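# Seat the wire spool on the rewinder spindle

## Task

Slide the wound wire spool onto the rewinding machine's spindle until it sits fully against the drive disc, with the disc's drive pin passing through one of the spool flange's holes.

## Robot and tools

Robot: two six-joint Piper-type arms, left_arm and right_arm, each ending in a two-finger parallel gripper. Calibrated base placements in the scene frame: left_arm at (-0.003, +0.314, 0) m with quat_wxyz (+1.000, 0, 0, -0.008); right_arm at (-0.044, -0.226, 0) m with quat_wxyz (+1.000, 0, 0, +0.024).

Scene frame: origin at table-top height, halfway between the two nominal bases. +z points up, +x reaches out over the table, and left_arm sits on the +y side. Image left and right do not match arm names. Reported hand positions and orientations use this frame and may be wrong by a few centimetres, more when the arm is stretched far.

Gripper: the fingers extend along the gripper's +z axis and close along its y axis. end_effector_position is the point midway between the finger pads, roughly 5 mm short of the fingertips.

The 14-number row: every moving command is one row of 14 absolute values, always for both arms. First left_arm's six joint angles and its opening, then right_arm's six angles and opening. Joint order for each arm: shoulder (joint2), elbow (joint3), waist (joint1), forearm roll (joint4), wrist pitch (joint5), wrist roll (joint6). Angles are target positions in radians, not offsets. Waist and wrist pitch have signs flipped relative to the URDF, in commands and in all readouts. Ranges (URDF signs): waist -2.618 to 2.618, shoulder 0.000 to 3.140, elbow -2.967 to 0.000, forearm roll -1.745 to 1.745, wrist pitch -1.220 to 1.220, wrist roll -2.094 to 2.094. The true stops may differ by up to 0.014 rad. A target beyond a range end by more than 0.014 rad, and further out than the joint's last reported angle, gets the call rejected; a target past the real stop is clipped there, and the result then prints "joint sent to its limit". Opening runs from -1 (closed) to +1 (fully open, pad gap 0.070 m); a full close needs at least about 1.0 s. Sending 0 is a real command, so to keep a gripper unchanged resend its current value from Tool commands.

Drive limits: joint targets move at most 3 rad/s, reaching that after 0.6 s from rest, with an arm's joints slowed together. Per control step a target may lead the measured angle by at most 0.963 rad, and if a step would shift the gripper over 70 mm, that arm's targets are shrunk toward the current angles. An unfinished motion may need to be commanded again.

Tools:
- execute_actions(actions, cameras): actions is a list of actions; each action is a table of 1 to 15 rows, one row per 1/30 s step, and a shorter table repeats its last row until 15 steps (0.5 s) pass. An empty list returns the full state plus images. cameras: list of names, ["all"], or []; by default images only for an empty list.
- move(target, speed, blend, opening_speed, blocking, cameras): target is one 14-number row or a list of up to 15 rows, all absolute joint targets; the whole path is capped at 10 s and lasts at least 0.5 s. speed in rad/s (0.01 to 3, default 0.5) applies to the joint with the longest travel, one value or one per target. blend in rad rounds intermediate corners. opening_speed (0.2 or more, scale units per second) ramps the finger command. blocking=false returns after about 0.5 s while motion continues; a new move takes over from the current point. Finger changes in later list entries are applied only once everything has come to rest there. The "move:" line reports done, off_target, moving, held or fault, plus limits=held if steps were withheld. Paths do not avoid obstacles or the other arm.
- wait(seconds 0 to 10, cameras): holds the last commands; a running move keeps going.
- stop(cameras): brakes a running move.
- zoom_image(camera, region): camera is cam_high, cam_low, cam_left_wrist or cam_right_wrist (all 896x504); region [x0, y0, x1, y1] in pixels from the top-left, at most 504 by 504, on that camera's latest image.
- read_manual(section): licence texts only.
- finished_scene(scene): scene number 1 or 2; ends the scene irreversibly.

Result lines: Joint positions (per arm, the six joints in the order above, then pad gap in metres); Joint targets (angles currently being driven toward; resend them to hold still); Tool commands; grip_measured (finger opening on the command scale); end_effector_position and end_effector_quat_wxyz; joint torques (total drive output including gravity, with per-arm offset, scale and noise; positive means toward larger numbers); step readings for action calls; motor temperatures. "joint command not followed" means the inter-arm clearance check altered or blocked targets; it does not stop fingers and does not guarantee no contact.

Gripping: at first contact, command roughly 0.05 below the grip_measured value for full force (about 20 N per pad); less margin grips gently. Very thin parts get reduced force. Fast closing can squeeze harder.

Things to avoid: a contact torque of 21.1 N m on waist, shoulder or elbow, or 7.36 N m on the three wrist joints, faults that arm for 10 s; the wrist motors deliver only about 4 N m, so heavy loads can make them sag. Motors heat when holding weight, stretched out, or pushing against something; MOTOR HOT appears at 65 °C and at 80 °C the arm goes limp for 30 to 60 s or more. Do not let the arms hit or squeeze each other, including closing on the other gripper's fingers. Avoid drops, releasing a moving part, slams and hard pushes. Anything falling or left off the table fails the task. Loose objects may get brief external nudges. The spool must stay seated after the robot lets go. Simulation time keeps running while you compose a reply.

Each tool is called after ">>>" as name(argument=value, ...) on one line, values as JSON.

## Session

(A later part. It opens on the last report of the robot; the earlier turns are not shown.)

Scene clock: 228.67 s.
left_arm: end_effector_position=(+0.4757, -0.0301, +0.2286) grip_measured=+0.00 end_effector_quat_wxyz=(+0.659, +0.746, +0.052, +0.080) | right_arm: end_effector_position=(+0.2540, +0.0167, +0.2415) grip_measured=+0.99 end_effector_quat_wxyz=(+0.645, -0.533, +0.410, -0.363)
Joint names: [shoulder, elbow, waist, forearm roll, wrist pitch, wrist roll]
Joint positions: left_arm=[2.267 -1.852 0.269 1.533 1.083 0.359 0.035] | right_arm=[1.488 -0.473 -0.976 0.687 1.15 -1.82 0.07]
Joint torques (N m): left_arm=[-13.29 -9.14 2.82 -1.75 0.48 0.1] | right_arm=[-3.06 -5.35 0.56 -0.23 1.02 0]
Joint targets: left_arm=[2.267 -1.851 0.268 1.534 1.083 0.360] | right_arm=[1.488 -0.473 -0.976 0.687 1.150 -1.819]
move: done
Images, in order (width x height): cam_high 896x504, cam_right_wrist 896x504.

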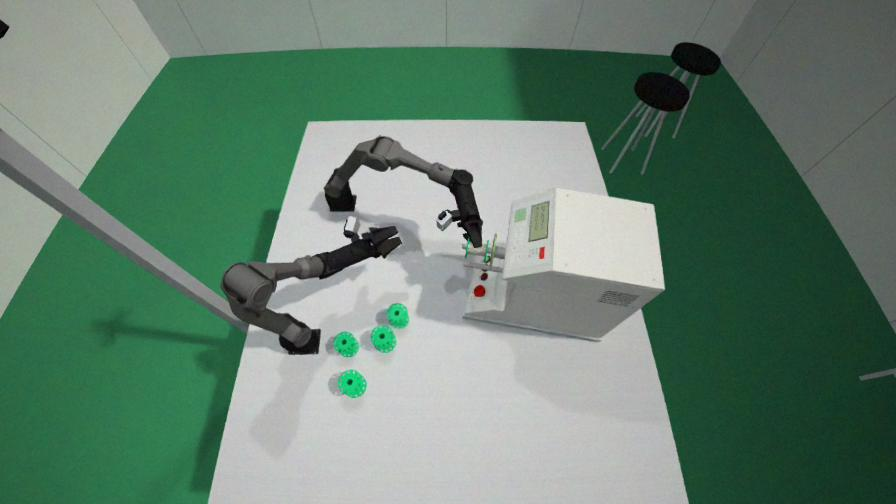

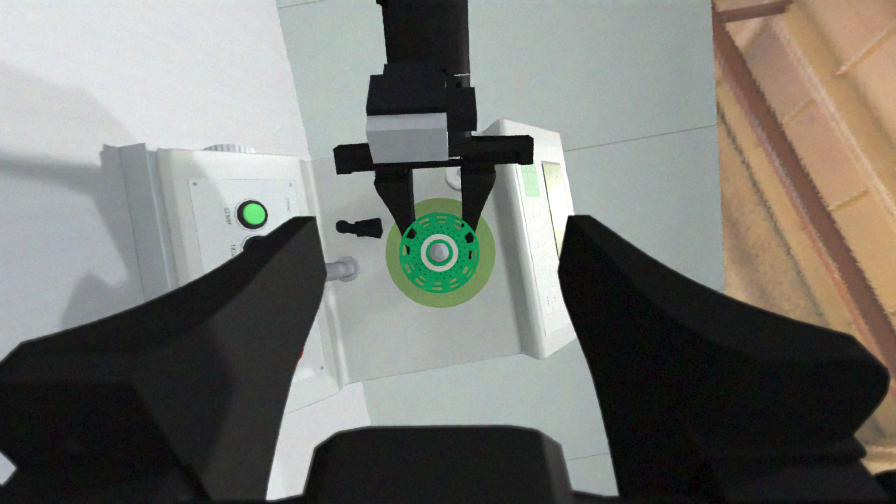

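>>> move(target=[2.3177,-1.9469,0.2665,1.5579,1.0833,0.3091,-0.12,1.4880,-0.4733,-0.9763,0.6869,1.1504,-1.8195,1.0], speed=0.08, cameras=["cam_high","cam_right_wrist"])

>>> zoom_image(camera="cam_high", region=[450, 220, 520, 280])

>>> zoom_image(camera="cam_right_wrist", region=[446, 250, 482, 286])

Scene clock: 236.40 s.
left_arm: end_effector_position=(+0.4874, -0.0327, +0.2285) grip_measured=+0.00 end_effector_quat_wxyz=(+0.659, +0.746, +0.052, +0.080) | right_arm: end_effector_position=(+0.2540, +0.0167, +0.2415) grip_measured=+0.99 end_effector_quat_wxyz=(+0.645, -0.533, +0.410, -0.363)
Joint names: [shoulder, elbow, waist, forearm roll, wrist pitch, wrist roll]
Joint positions: left_arm=[2.318 -1.948 0.267 1.557 1.084 0.309 0.035] | right_arm=[1.488 -0.473 -0.976 0.687 1.15 -1.82 0.07]
Joint torques (N m): left_arm=[-13.07 -9.58 5.52 -1.8 0.61 0.06] | right_arm=[-3.04 -5.27 0.42 -0.25 1.03 0]
Joint targets: left_arm=[2.318 -1.947 0.266 1.558 1.083 0.309] | right_arm=[1.488 -0.473 -0.976 0.687 1.150 -1.819]
move: done
Images, in order (width x height): cam_high 896x504, cam_right_wrist 896x504.

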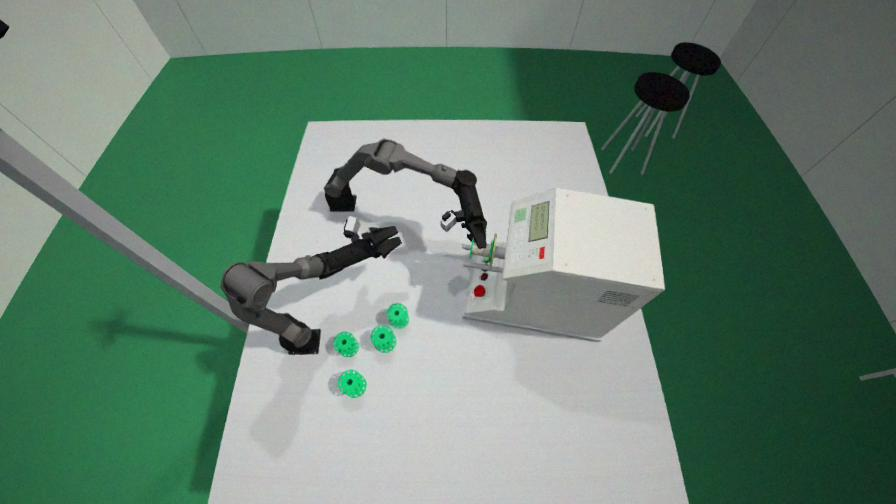

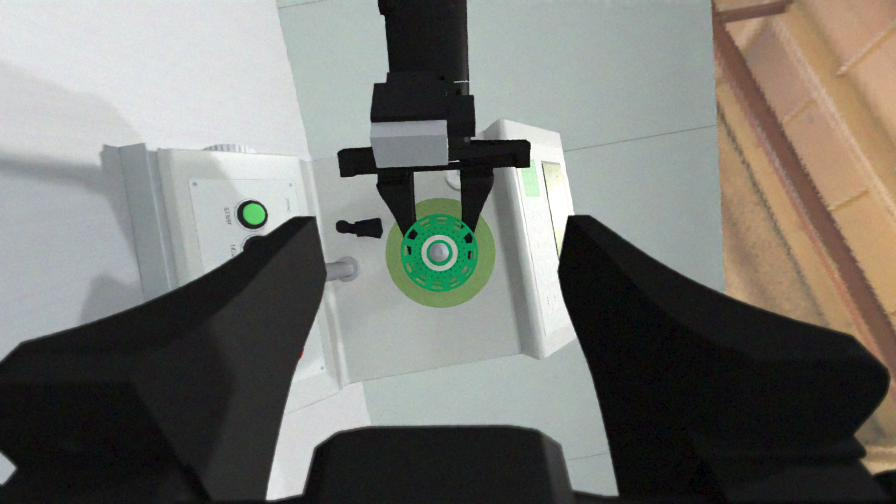

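Scaled by 7.200 from the camera's 896x504 image, which has a finer 1280x720 frame.

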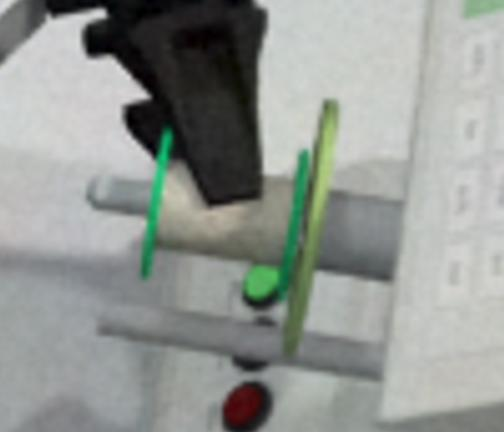

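Scaled by 14.000 from the camera's 896x504 image, which has a finer 1280x720 frame.

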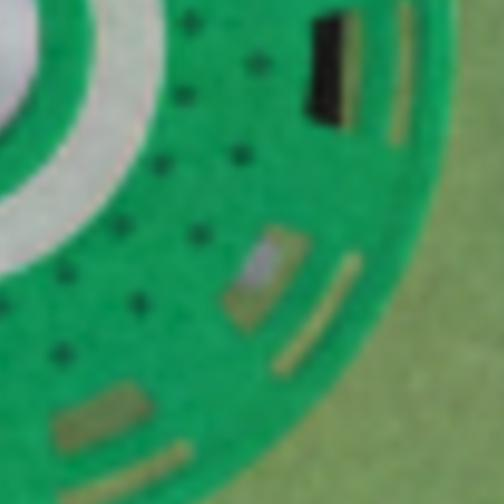

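>>> move(target=[2.3174,-1.9465,0.2633,1.5579,1.0833,0.3091,-0.12,1.4880,-0.4733,-0.9763,0.6869,1.1504,-1.8195,1.0], speed=0.05, cameras=["cam_right_wrist"])

>>> zoom_image(camera="cam_right_wrist", region=[420, 232, 460, 272])

Scene clock: 249.97 s.
left_arm: end_effector_position=(+0.4875, -0.0323, +0.2283) grip_measured=+0.00 end_effector_quat_wxyz=(+0.659, +0.746, +0.053, +0.080) | right_arm: end_effector_position=(+0.2540, +0.0167, +0.2415) grip_measured=+0.99 end_effector_quat_wxyz=(+0.645, -0.533, +0.410, -0.363)
Joint names: [shoulder, elbow, waist, forearm roll, wrist pitch, wrist roll]
Joint positions: left_arm=[2.318 -1.947 0.266 1.557 1.085 0.309 0.035] | right_arm=[1.488 -0.473 -0.976 0.687 1.15 -1.82 0.07]
Joint torques (N m): left_arm=[-14.7 -6.84 2.45 -1.38 0.73 -0.11] | right_arm=[-3 -5.21 0.29 -0.27 1.07 -0.03]
Motor temperatures (°C): left_arm=[37 31 33 38 35 29] | right_arm=[37 32 29 33 38 28]
Joint targets: left_arm=[2.317 -1.947 0.263 1.558 1.083 0.309] | right_arm=[1.488 -0.473 -0.976 0.687 1.150 -1.819]
move: done
Images, in order (width x height): cam_right_wrist 896x504.

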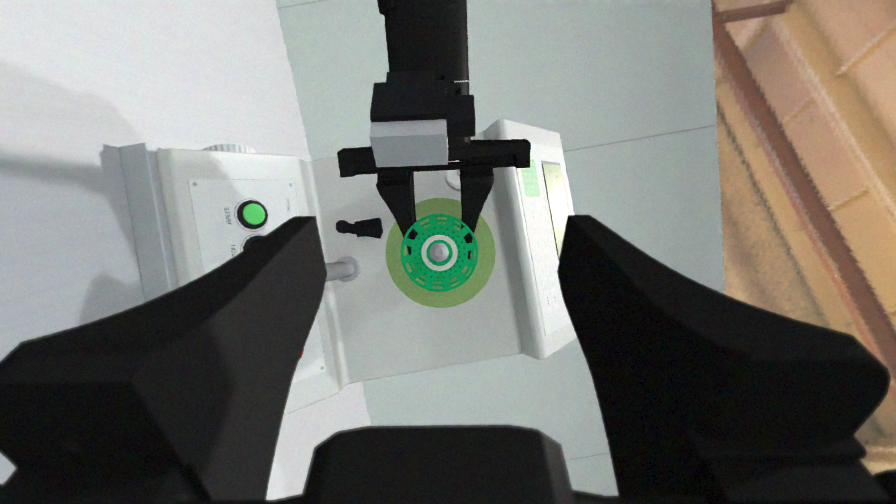

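Scaled by 12.600 from the camera's 896x504 image, which has a finer 1280x720 frame.

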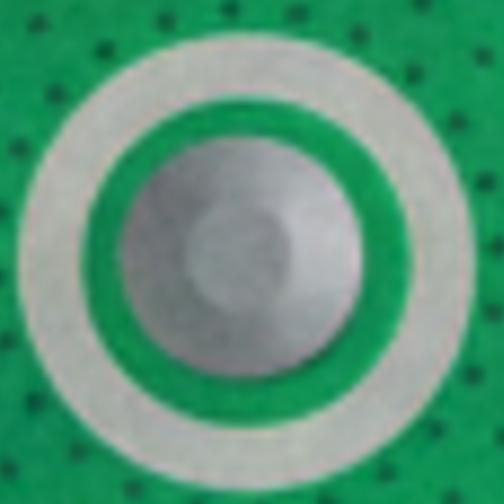

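>>> move(target=[2.3491,-2.0066,0.2630,1.5733,1.0842,0.2768,-0.12,1.4880,-0.4733,-0.9763,0.6869,1.1504,-1.8195,1.0], speed=0.05, cameras=["cam_high","cam_right_wrist"])

>>> zoom_image(camera="cam_high", region=[450, 220, 520, 280])

>>> zoom_image(camera="cam_right_wrist", region=[446, 250, 482, 286])

Scene clock: 256.17 s.
left_arm: end_effector_position=(+0.4918, -0.0323, +0.2286) grip_measured=+0.00 end_effector_quat_wxyz=(+0.660, +0.746, +0.048, +0.075) | right_arm: end_effector_position=(+0.2540, +0.0167, +0.2415) grip_measured=+0.99 end_effector_quat_wxyz=(+0.645, -0.533, +0.410, -0.363)
Joint names: [shoulder, elbow, waist, forearm roll, wrist pitch, wrist roll]
Joint positions: left_arm=[2.349 -2.006 0.261 1.575 1.103 0.277 0.035] | right_arm=[1.488 -0.473 -0.976 0.687 1.15 -1.82 0.07]
Joint torques (N m): left_arm=[-11.08 -13.94 -1.21 -3.71 -2.96 0.2] | right_arm=[-2.98 -5.22 0.14 -0.28 1.08 -0.04]
Joint targets: left_arm=[2.349 -2.007 0.263 1.573 1.084 0.277] | right_arm=[1.488 -0.473 -0.976 0.687 1.150 -1.819]
move: off_target (left_arm); left_arm: the wrist pitch is farthest, 0.019 rad from its target
Images, in order (width x height): cam_high 896x504, cam_right_wrist 896x504.

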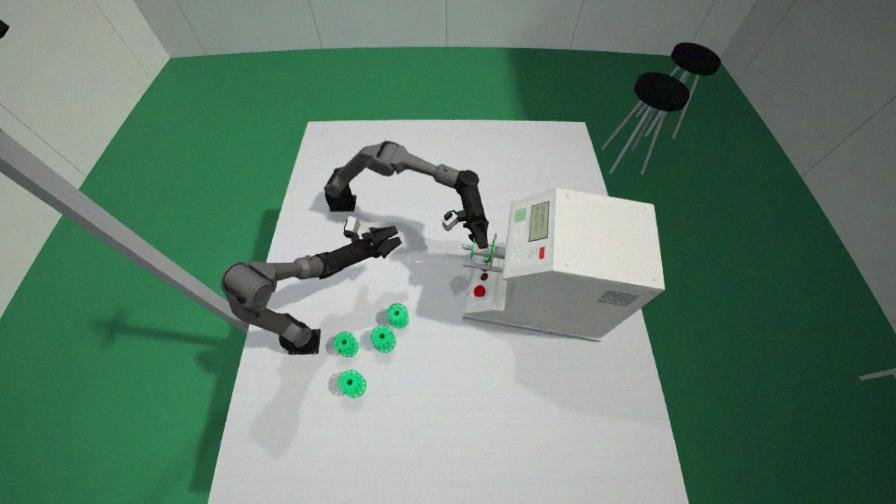

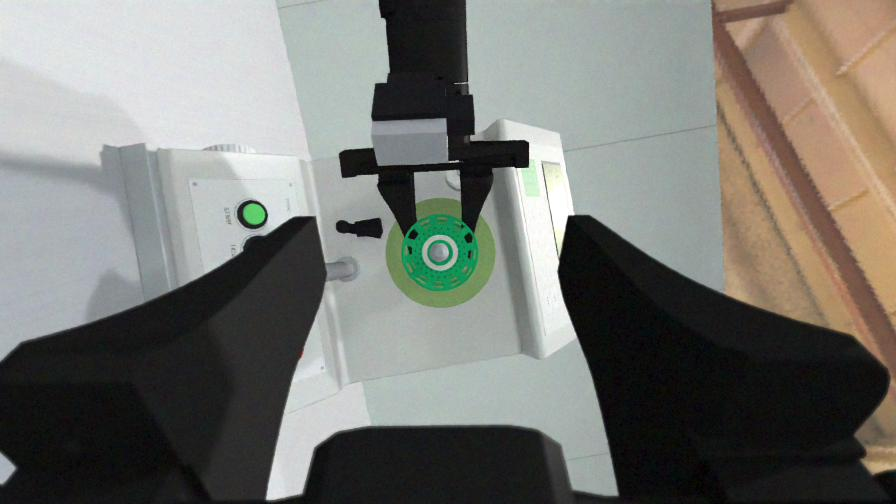

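Scaled by 7.200 from the camera's 896x504 image, which has a finer 1280x720 frame.

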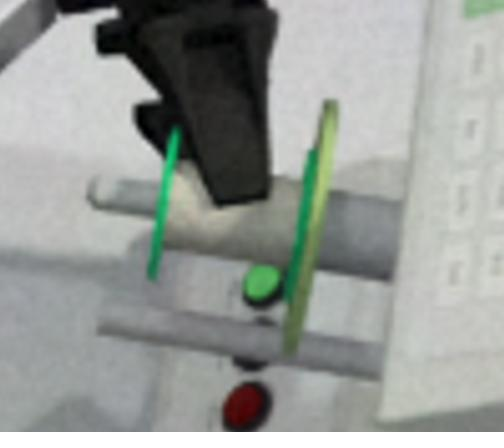

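Scaled by 14.000 from the camera's 896x504 image, which has a finer 1280x720 frame.

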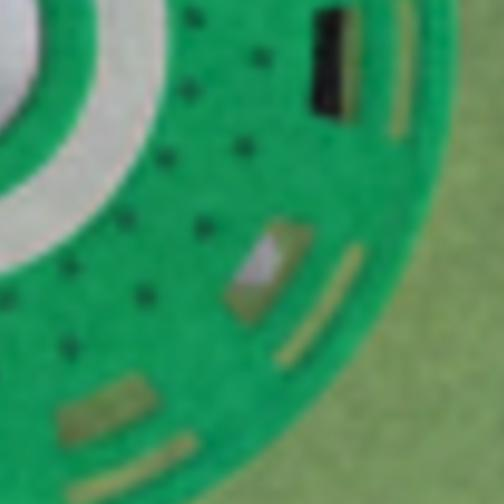

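>>> zoom_image(camera="cam_high", region=[464, 230, 504, 274])

>>> zoom_image(camera="cam_right_wrist", region=[390, 202, 490, 302])

Scaled by 11.455 from the camera's 896x504 image, which has a finer 1280x720 frame.

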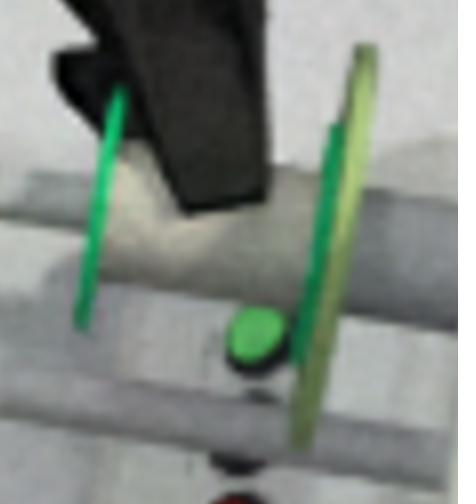

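Scaled by 5.040 from the camera's 896x504 image, which has a finer 1280x720 frame.

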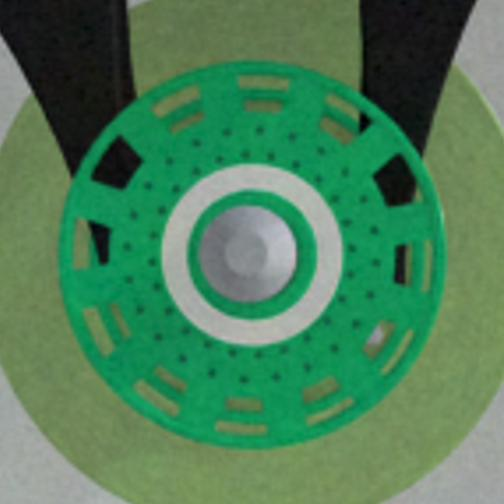

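>>> move(target=[2.3386,-1.9868,0.2622,1.5682,1.0839,0.2876,-0.12,1.4880,-0.4733,-0.9763,0.6869,1.1504,-1.8195,1.0], speed=0.05, cameras=["cam_high"])

>>> zoom_image(camera="cam_high", region=[464, 230, 504, 274])

Scene clock: 265.67 s.
left_arm: end_effector_position=(+0.4949, -0.0319, +0.2279) grip_measured=+0.00 end_effector_quat_wxyz=(+0.658, +0.746, +0.057, +0.083) | right_arm: end_effector_position=(+0.2540, +0.0167, +0.2415) grip_measured=+0.99 end_effector_quat_wxyz=(+0.645, -0.533, +0.410, -0.363)
Joint names: [shoulder, elbow, waist, forearm roll, wrist pitch, wrist roll]
Joint positions: left_arm=[2.341 -1.989 0.263 1.565 1.077 0.287 0.035] | right_arm=[1.488 -0.473 -0.976 0.687 1.15 -1.82 0.07]
Joint torques (N m): left_arm=[-15.18 -5.63 -12.45 -0.68 -0.08 0.34] | right_arm=[-2.93 -5.15 0.09 -0.31 1.11 -0.06]
Motor temperatures (°C): left_arm=[37 32 34 41 42 29] | right_arm=[37 32 29 33 38 28]
Joint targets: left_arm=[2.339 -1.987 0.262 1.568 1.084 0.288] | right_arm=[1.488 -0.473 -0.976 0.687 1.150 -1.819]
move: done
Images, in order (width x height): cam_high 896x504.

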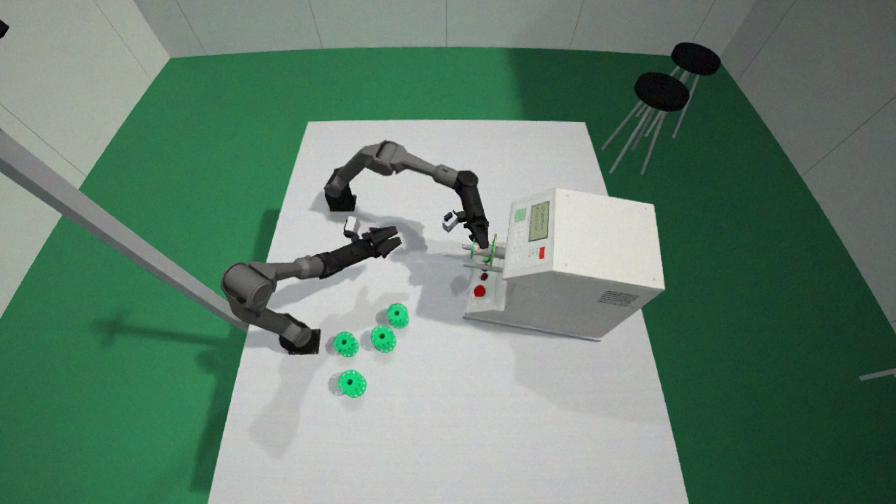

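Scaled by 11.455 from the camera's 896x504 image, which has a finer 1280x720 frame.

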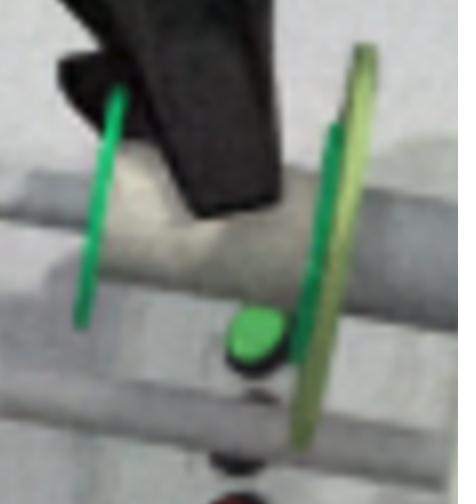

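>>> move(target=[2.3386,-1.9868,0.2622,1.5682,1.0839,0.2876,0.2,1.4880,-0.4733,-0.9763,0.6869,1.1504,-1.8195,1.0], opening_speed=0.5, cameras=["cam_high","cam_right_wrist"])

>>> zoom_image(camera="cam_high", region=[464, 230, 504, 274])

>>> zoom_image(camera="cam_right_wrist", region=[390, 202, 490, 302])

Scene clock: 272.80 s.
left_arm: end_effector_position=(+0.4937, -0.0310, +0.2291) grip_measured=+0.20 end_effector_quat_wxyz=(+0.658, +0.746, +0.054, +0.082) | right_arm: end_effector_position=(+0.2540, +0.0167, +0.2415) grip_measured=+0.99 end_effector_quat_wxyz=(+0.645, -0.533, +0.410, -0.363)
Joint names: [shoulder, elbow, waist, forearm roll, wrist pitch, wrist roll]
Joint positions: left_arm=[2.337 -1.987 0.261 1.568 1.083 0.287 0.042] | right_arm=[1.488 -0.473 -0.976 0.687 1.15 -1.82 0.07]
Joint torques (N m): left_arm=[-10.76 -6.8 1.17 -0.83 0.25 0.02] | right_arm=[-2.91 -5.13 0.08 -0.32 1.12 -0.08]
Joint targets: left_arm=[2.339 -1.987 0.262 1.568 1.084 0.288] | right_arm=[1.488 -0.473 -0.976 0.687 1.150 -1.819]
move: done
Images, in order (width x height): cam_high 896x504, cam_right_wrist 896x504.

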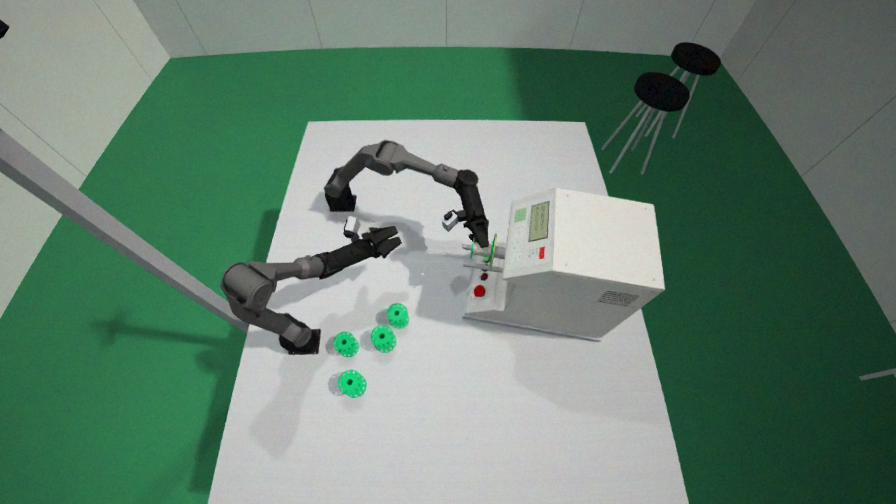

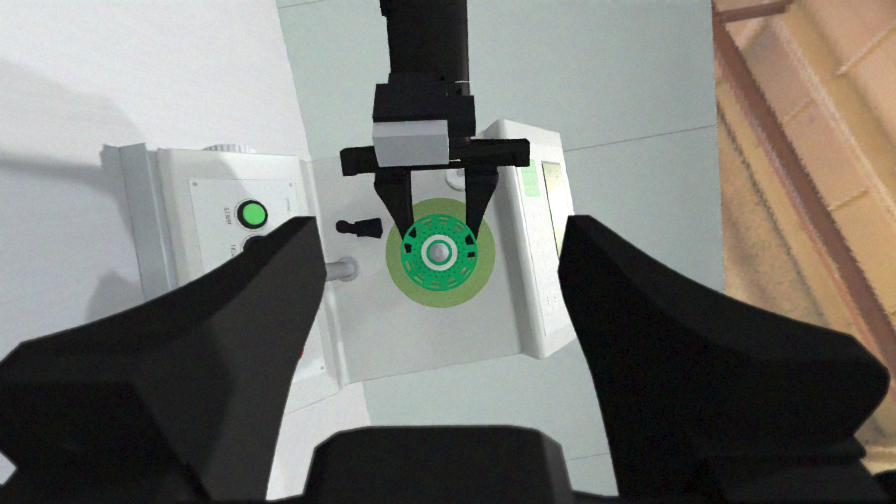

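Scaled by 11.455 from the camera's 896x504 image, which has a finer 1280x720 frame.

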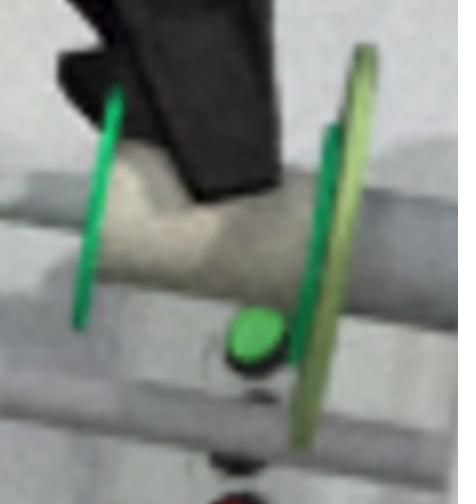

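Scaled by 5.040 from the camera's 896x504 image, which has a finer 1280x720 frame.

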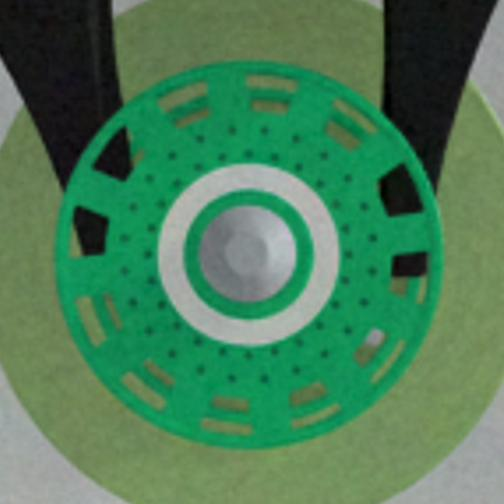

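>>> move(target=[2.3882,-2.0817,0.2604,1.5912,1.0853,0.2394,0.2,1.4880,-0.4733,-0.9763,0.6869,1.1504,-1.8195,1.0], speed=0.08, cameras=["cam_high"])

>>> zoom_image(camera="cam_high", region=[464, 230, 504, 274])

Scene clock: 282.73 s.
left_arm: end_effector_position=(+0.5029, -0.0340, +0.2285) grip_measured=+0.20 end_effector_quat_wxyz=(+0.659, +0.746, +0.052, +0.082) | right_arm: end_effector_position=(+0.2540, +0.0167, +0.2415) grip_measured=+0.99 end_effector_quat_wxyz=(+0.645, -0.533, +0.410, -0.363)
Joint names: [shoulder, elbow, waist, forearm roll, wrist pitch, wrist roll]
Joint positions: left_arm=[2.388 -2.082 0.261 1.592 1.087 0.239 0.042] | right_arm=[1.488 -0.473 -0.976 0.687 1.15 -1.82 0.07]
Joint torques (N m): left_arm=[-11 -7.83 -0.69 -1.21 -0.47 0.1] | right_arm=[-2.95 -5.1 0.08 -0.33 1.14 -0.09]
Joint targets: left_arm=[2.388 -2.082 0.260 1.591 1.085 0.239] | right_arm=[1.488 -0.473 -0.976 0.687 1.150 -1.819]
move: done
Images, in order (width x height): cam_high 896x504.

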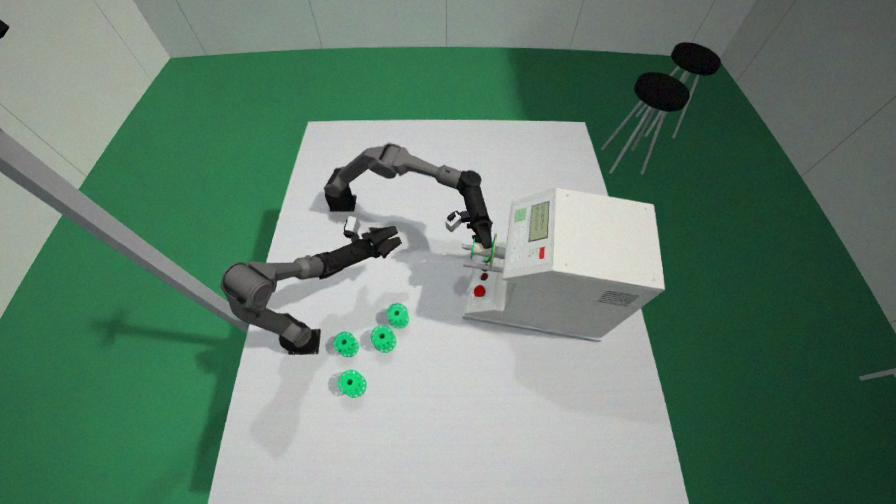

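Scaled by 11.455 from the camera's 896x504 image, which has a finer 1280x720 frame.

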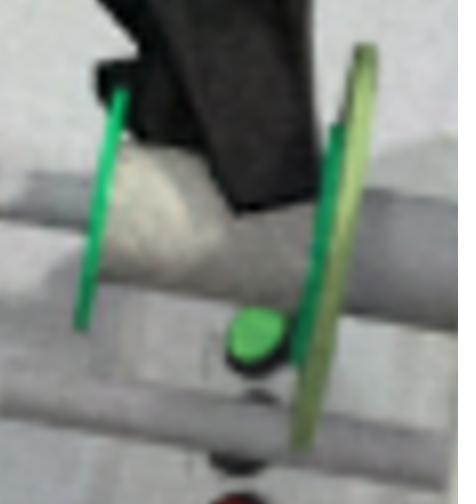

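>>> move(target=[2.4011, -2.1066, 0.2600, 1.5968, 1.0857, 0.2277, 0.2, 1.4880, -0.4733, -0.9763, 0.6869, 1.1504, -1.8195, 1.0], speed=0.04, cameras=["cam_high"])

Scene clock: 290.47 s.
left_arm: end_effector_position=(+0.5038, -0.0338, +0.2286) grip_measured=+0.20 end_effector_quat_wxyz=(+0.660, +0.746, +0.049, +0.079) | right_arm: end_effector_position=(+0.2540, +0.0167, +0.2415) grip_measured=+0.99 end_effector_quat_wxyz=(+0.645, -0.533, +0.410, -0.363)
Joint names: [shoulder, elbow, waist, forearm roll, wrist pitch, wrist roll]
Joint positions: left_arm=[2.401 -2.106 0.259 1.598 1.099 0.228 0.042] | right_arm=[1.488 -0.473 -0.976 0.687 1.15 -1.82 0.07]
Joint torques (N m): left_arm=[-9.76 -12.04 -1.65 -2.64 -2.95 0.62] | right_arm=[-2.9 -5.01 0.1 -0.34 1.16 -0.09]
Joint targets: left_arm=[2.401 -2.107 0.260 1.597 1.086 0.228] | right_arm=[1.488 -0.473 -0.976 0.687 1.150 -1.819]
move: off_target (left_arm); left_arm: the wrist pitch is farthest, 0.013 rad from its target
Images, in order (width x height): cam_high 896x504.

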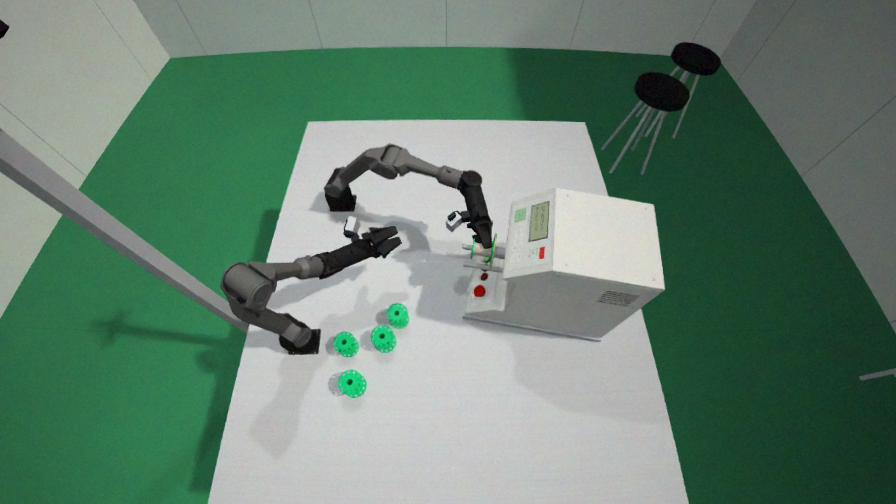

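>>> zoom_image(camera="cam_high", region=[464, 230, 504, 274])

>>> move(target=[[2.3635, -2.0341, 0.2614, 1.5800, 1.0846, 0.2627, 0.2, 1.4880, -0.4733, -0.9763, 0.6869, 1.1504, -1.8195, 1.0]], speed=0.08, cameras=["cam_high", "cam_right_wrist"])

Scaled by 11.455 from the camera's 896x504 image, which has a finer 1280x720 frame.

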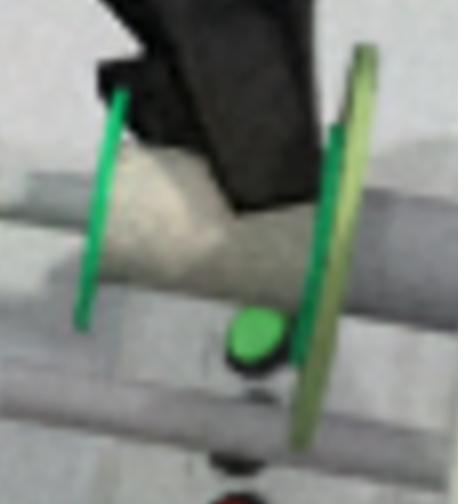

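Scene clock: 292.90 s.
left_arm: end_effector_position=(+0.4991, -0.0321, +0.2285) grip_measured=+0.20 end_effector_quat_wxyz=(+0.658, +0.746, +0.054, +0.082) | right_arm: end_effector_position=(+0.2540, +0.0167, +0.2415) grip_measured=+0.99 end_effector_quat_wxyz=(+0.645, -0.533, +0.410, -0.363)
Joint names: [shoulder, elbow, waist, forearm roll, wrist pitch, wrist roll]
Joint positions: left_arm=[2.364 -2.034 0.261 1.579 1.084 0.262 0.042] | right_arm=[1.488 -0.473 -0.976 0.687 1.15 -1.82 0.07]
Joint torques (N m): left_arm=[-12.52 -5.27 1.12 -0.83 0.23 -0.23] | right_arm=[-2.89 -5.06 0.11 -0.34 1.16 -0.09]
Joint targets: left_arm=[2.363 -2.034 0.261 1.580 1.085 0.263] | right_arm=[1.488 -0.473 -0.976 0.687 1.150 -1.819]
move: done
Images, in order (width x height): cam_high 896x504, cam_right_wrist 896x504.

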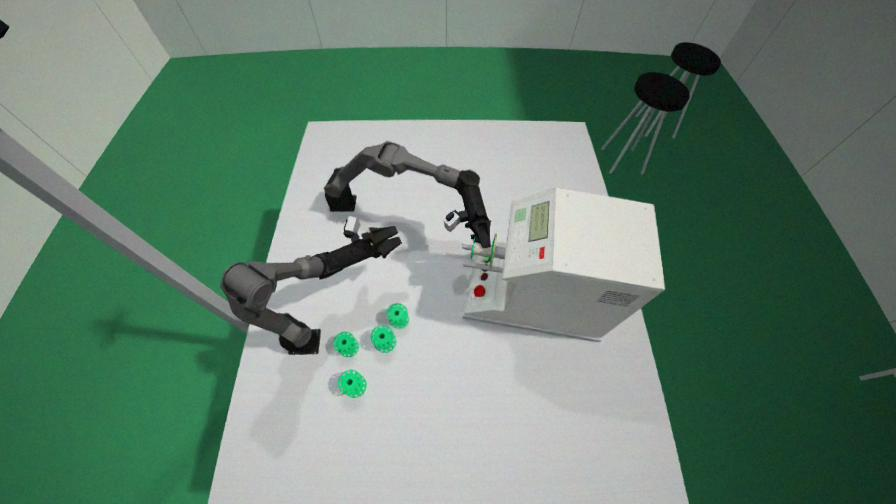

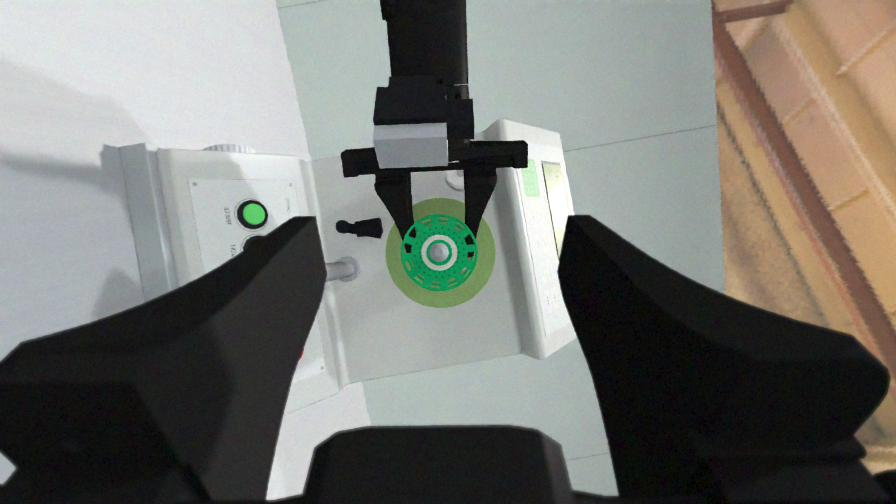

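>>> move(target=[[2.3635, -2.0341, 0.2614, 1.5800, 1.0846, 0.2627, 1.0, 1.4880, -0.4733, -0.9763, 0.6869, 1.1504, -1.8195, 1.0], [2.2841, -1.9033, 0.1843, 1.5766, 1.1620, 0.3199, 1.0, 1.4880, -0.4733, -0.9763, 0.6869, 1.1504, -1.8195, 1.0], [2.2513, -1.8521, 0.1439, 1.5808, 1.2009, 0.3403, 1.0, 1.4880, -0.4733, -0.9763, 0.6869, 1.1504, -1.8195, 1.0], [2.0300, -1.5500, 0.0400, 1.5870, 1.1820, 0.4400, 1.0, 1.4880, -0.4733, -0.9763, 0.6869, 1.1504, -1.8195, 1.0]], speed=[0.1, 0.12, 0.2, 0.35], blend=[0, 0, 0.02, 0], opening_speed=1.0, cameras=["cam_high", "cam_right_wrist"])

>>> zoom_image(camera="cam_high", region=[464, 230, 504, 274])

>>> zoom_image(camera="cam_right_wrist", region=[380, 192, 500, 312])

Scene clock: 320.23 s.
left_arm: end_effector_position=(+0.4608, +0.0829, +0.2484) grip_measured=+0.99 end_effector_quat_wxyz=(+0.637, +0.756, +0.084, +0.123) | right_arm: end_effector_position=(+0.2540, +0.0167, +0.2415) grip_measured=+0.99 end_effector_quat_wxyz=(+0.645, -0.533, +0.410, -0.363)
Joint names: [shoulder, elbow, waist, forearm roll, wrist pitch, wrist roll]
Joint positions: left_arm=[2.028 -1.548 0.039 1.587 1.183 0.44 0.07] | right_arm=[1.488 -0.473 -0.976 0.687 1.15 -1.82 0.07]
Joint torques (N m): left_arm=[-8.43 -7.15 0.83 -0.88 0.19 -0.13] | right_arm=[-2.87 -5 0.09 -0.36 1.18 -0.07]
Motor temperatures (°C): left_arm=[37 31 33 38 36 29] | right_arm=[37 32 29 33 38 28]
Joint targets: left_arm=[2.030 -1.550 0.040 1.587 1.182 0.440] | right_arm=[1.488 -0.473 -0.976 0.687 1.150 -1.819]
move: done
Images, in order (width x height): cam_high 896x504, cam_right_wrist 896x504.

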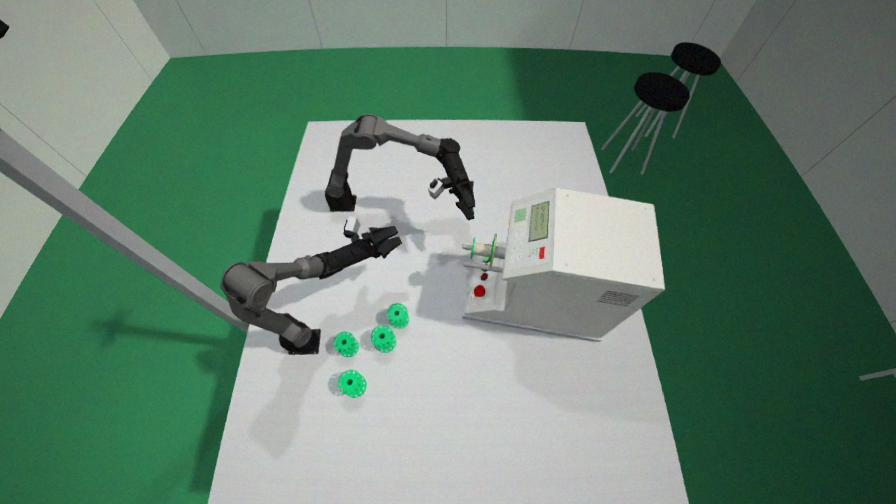

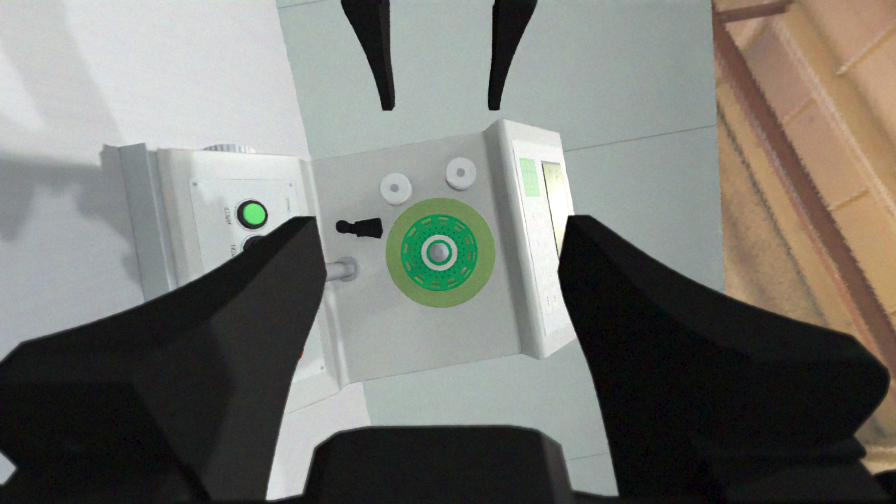

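Scaled by 11.455 from the camera's 896x504 image, which has a finer 1280x720 frame.

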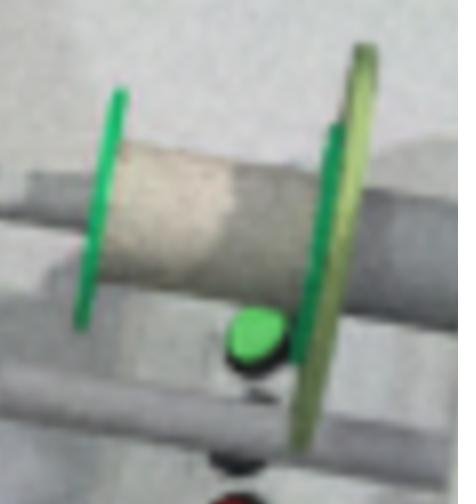

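Scaled by 4.200 from the camera's 896x504 image, which has a finer 1280x720 frame.

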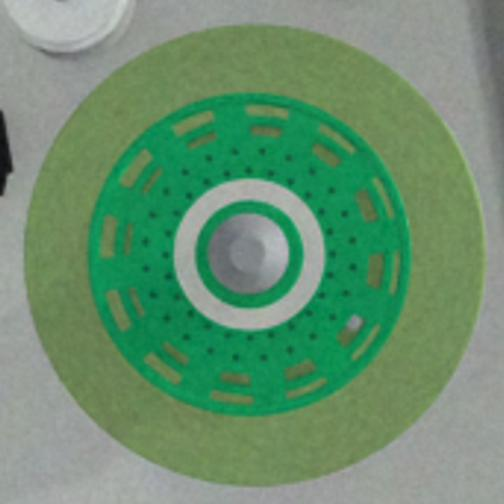

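>>> finished_scene(scene=2)

The scene is finished: the task was done.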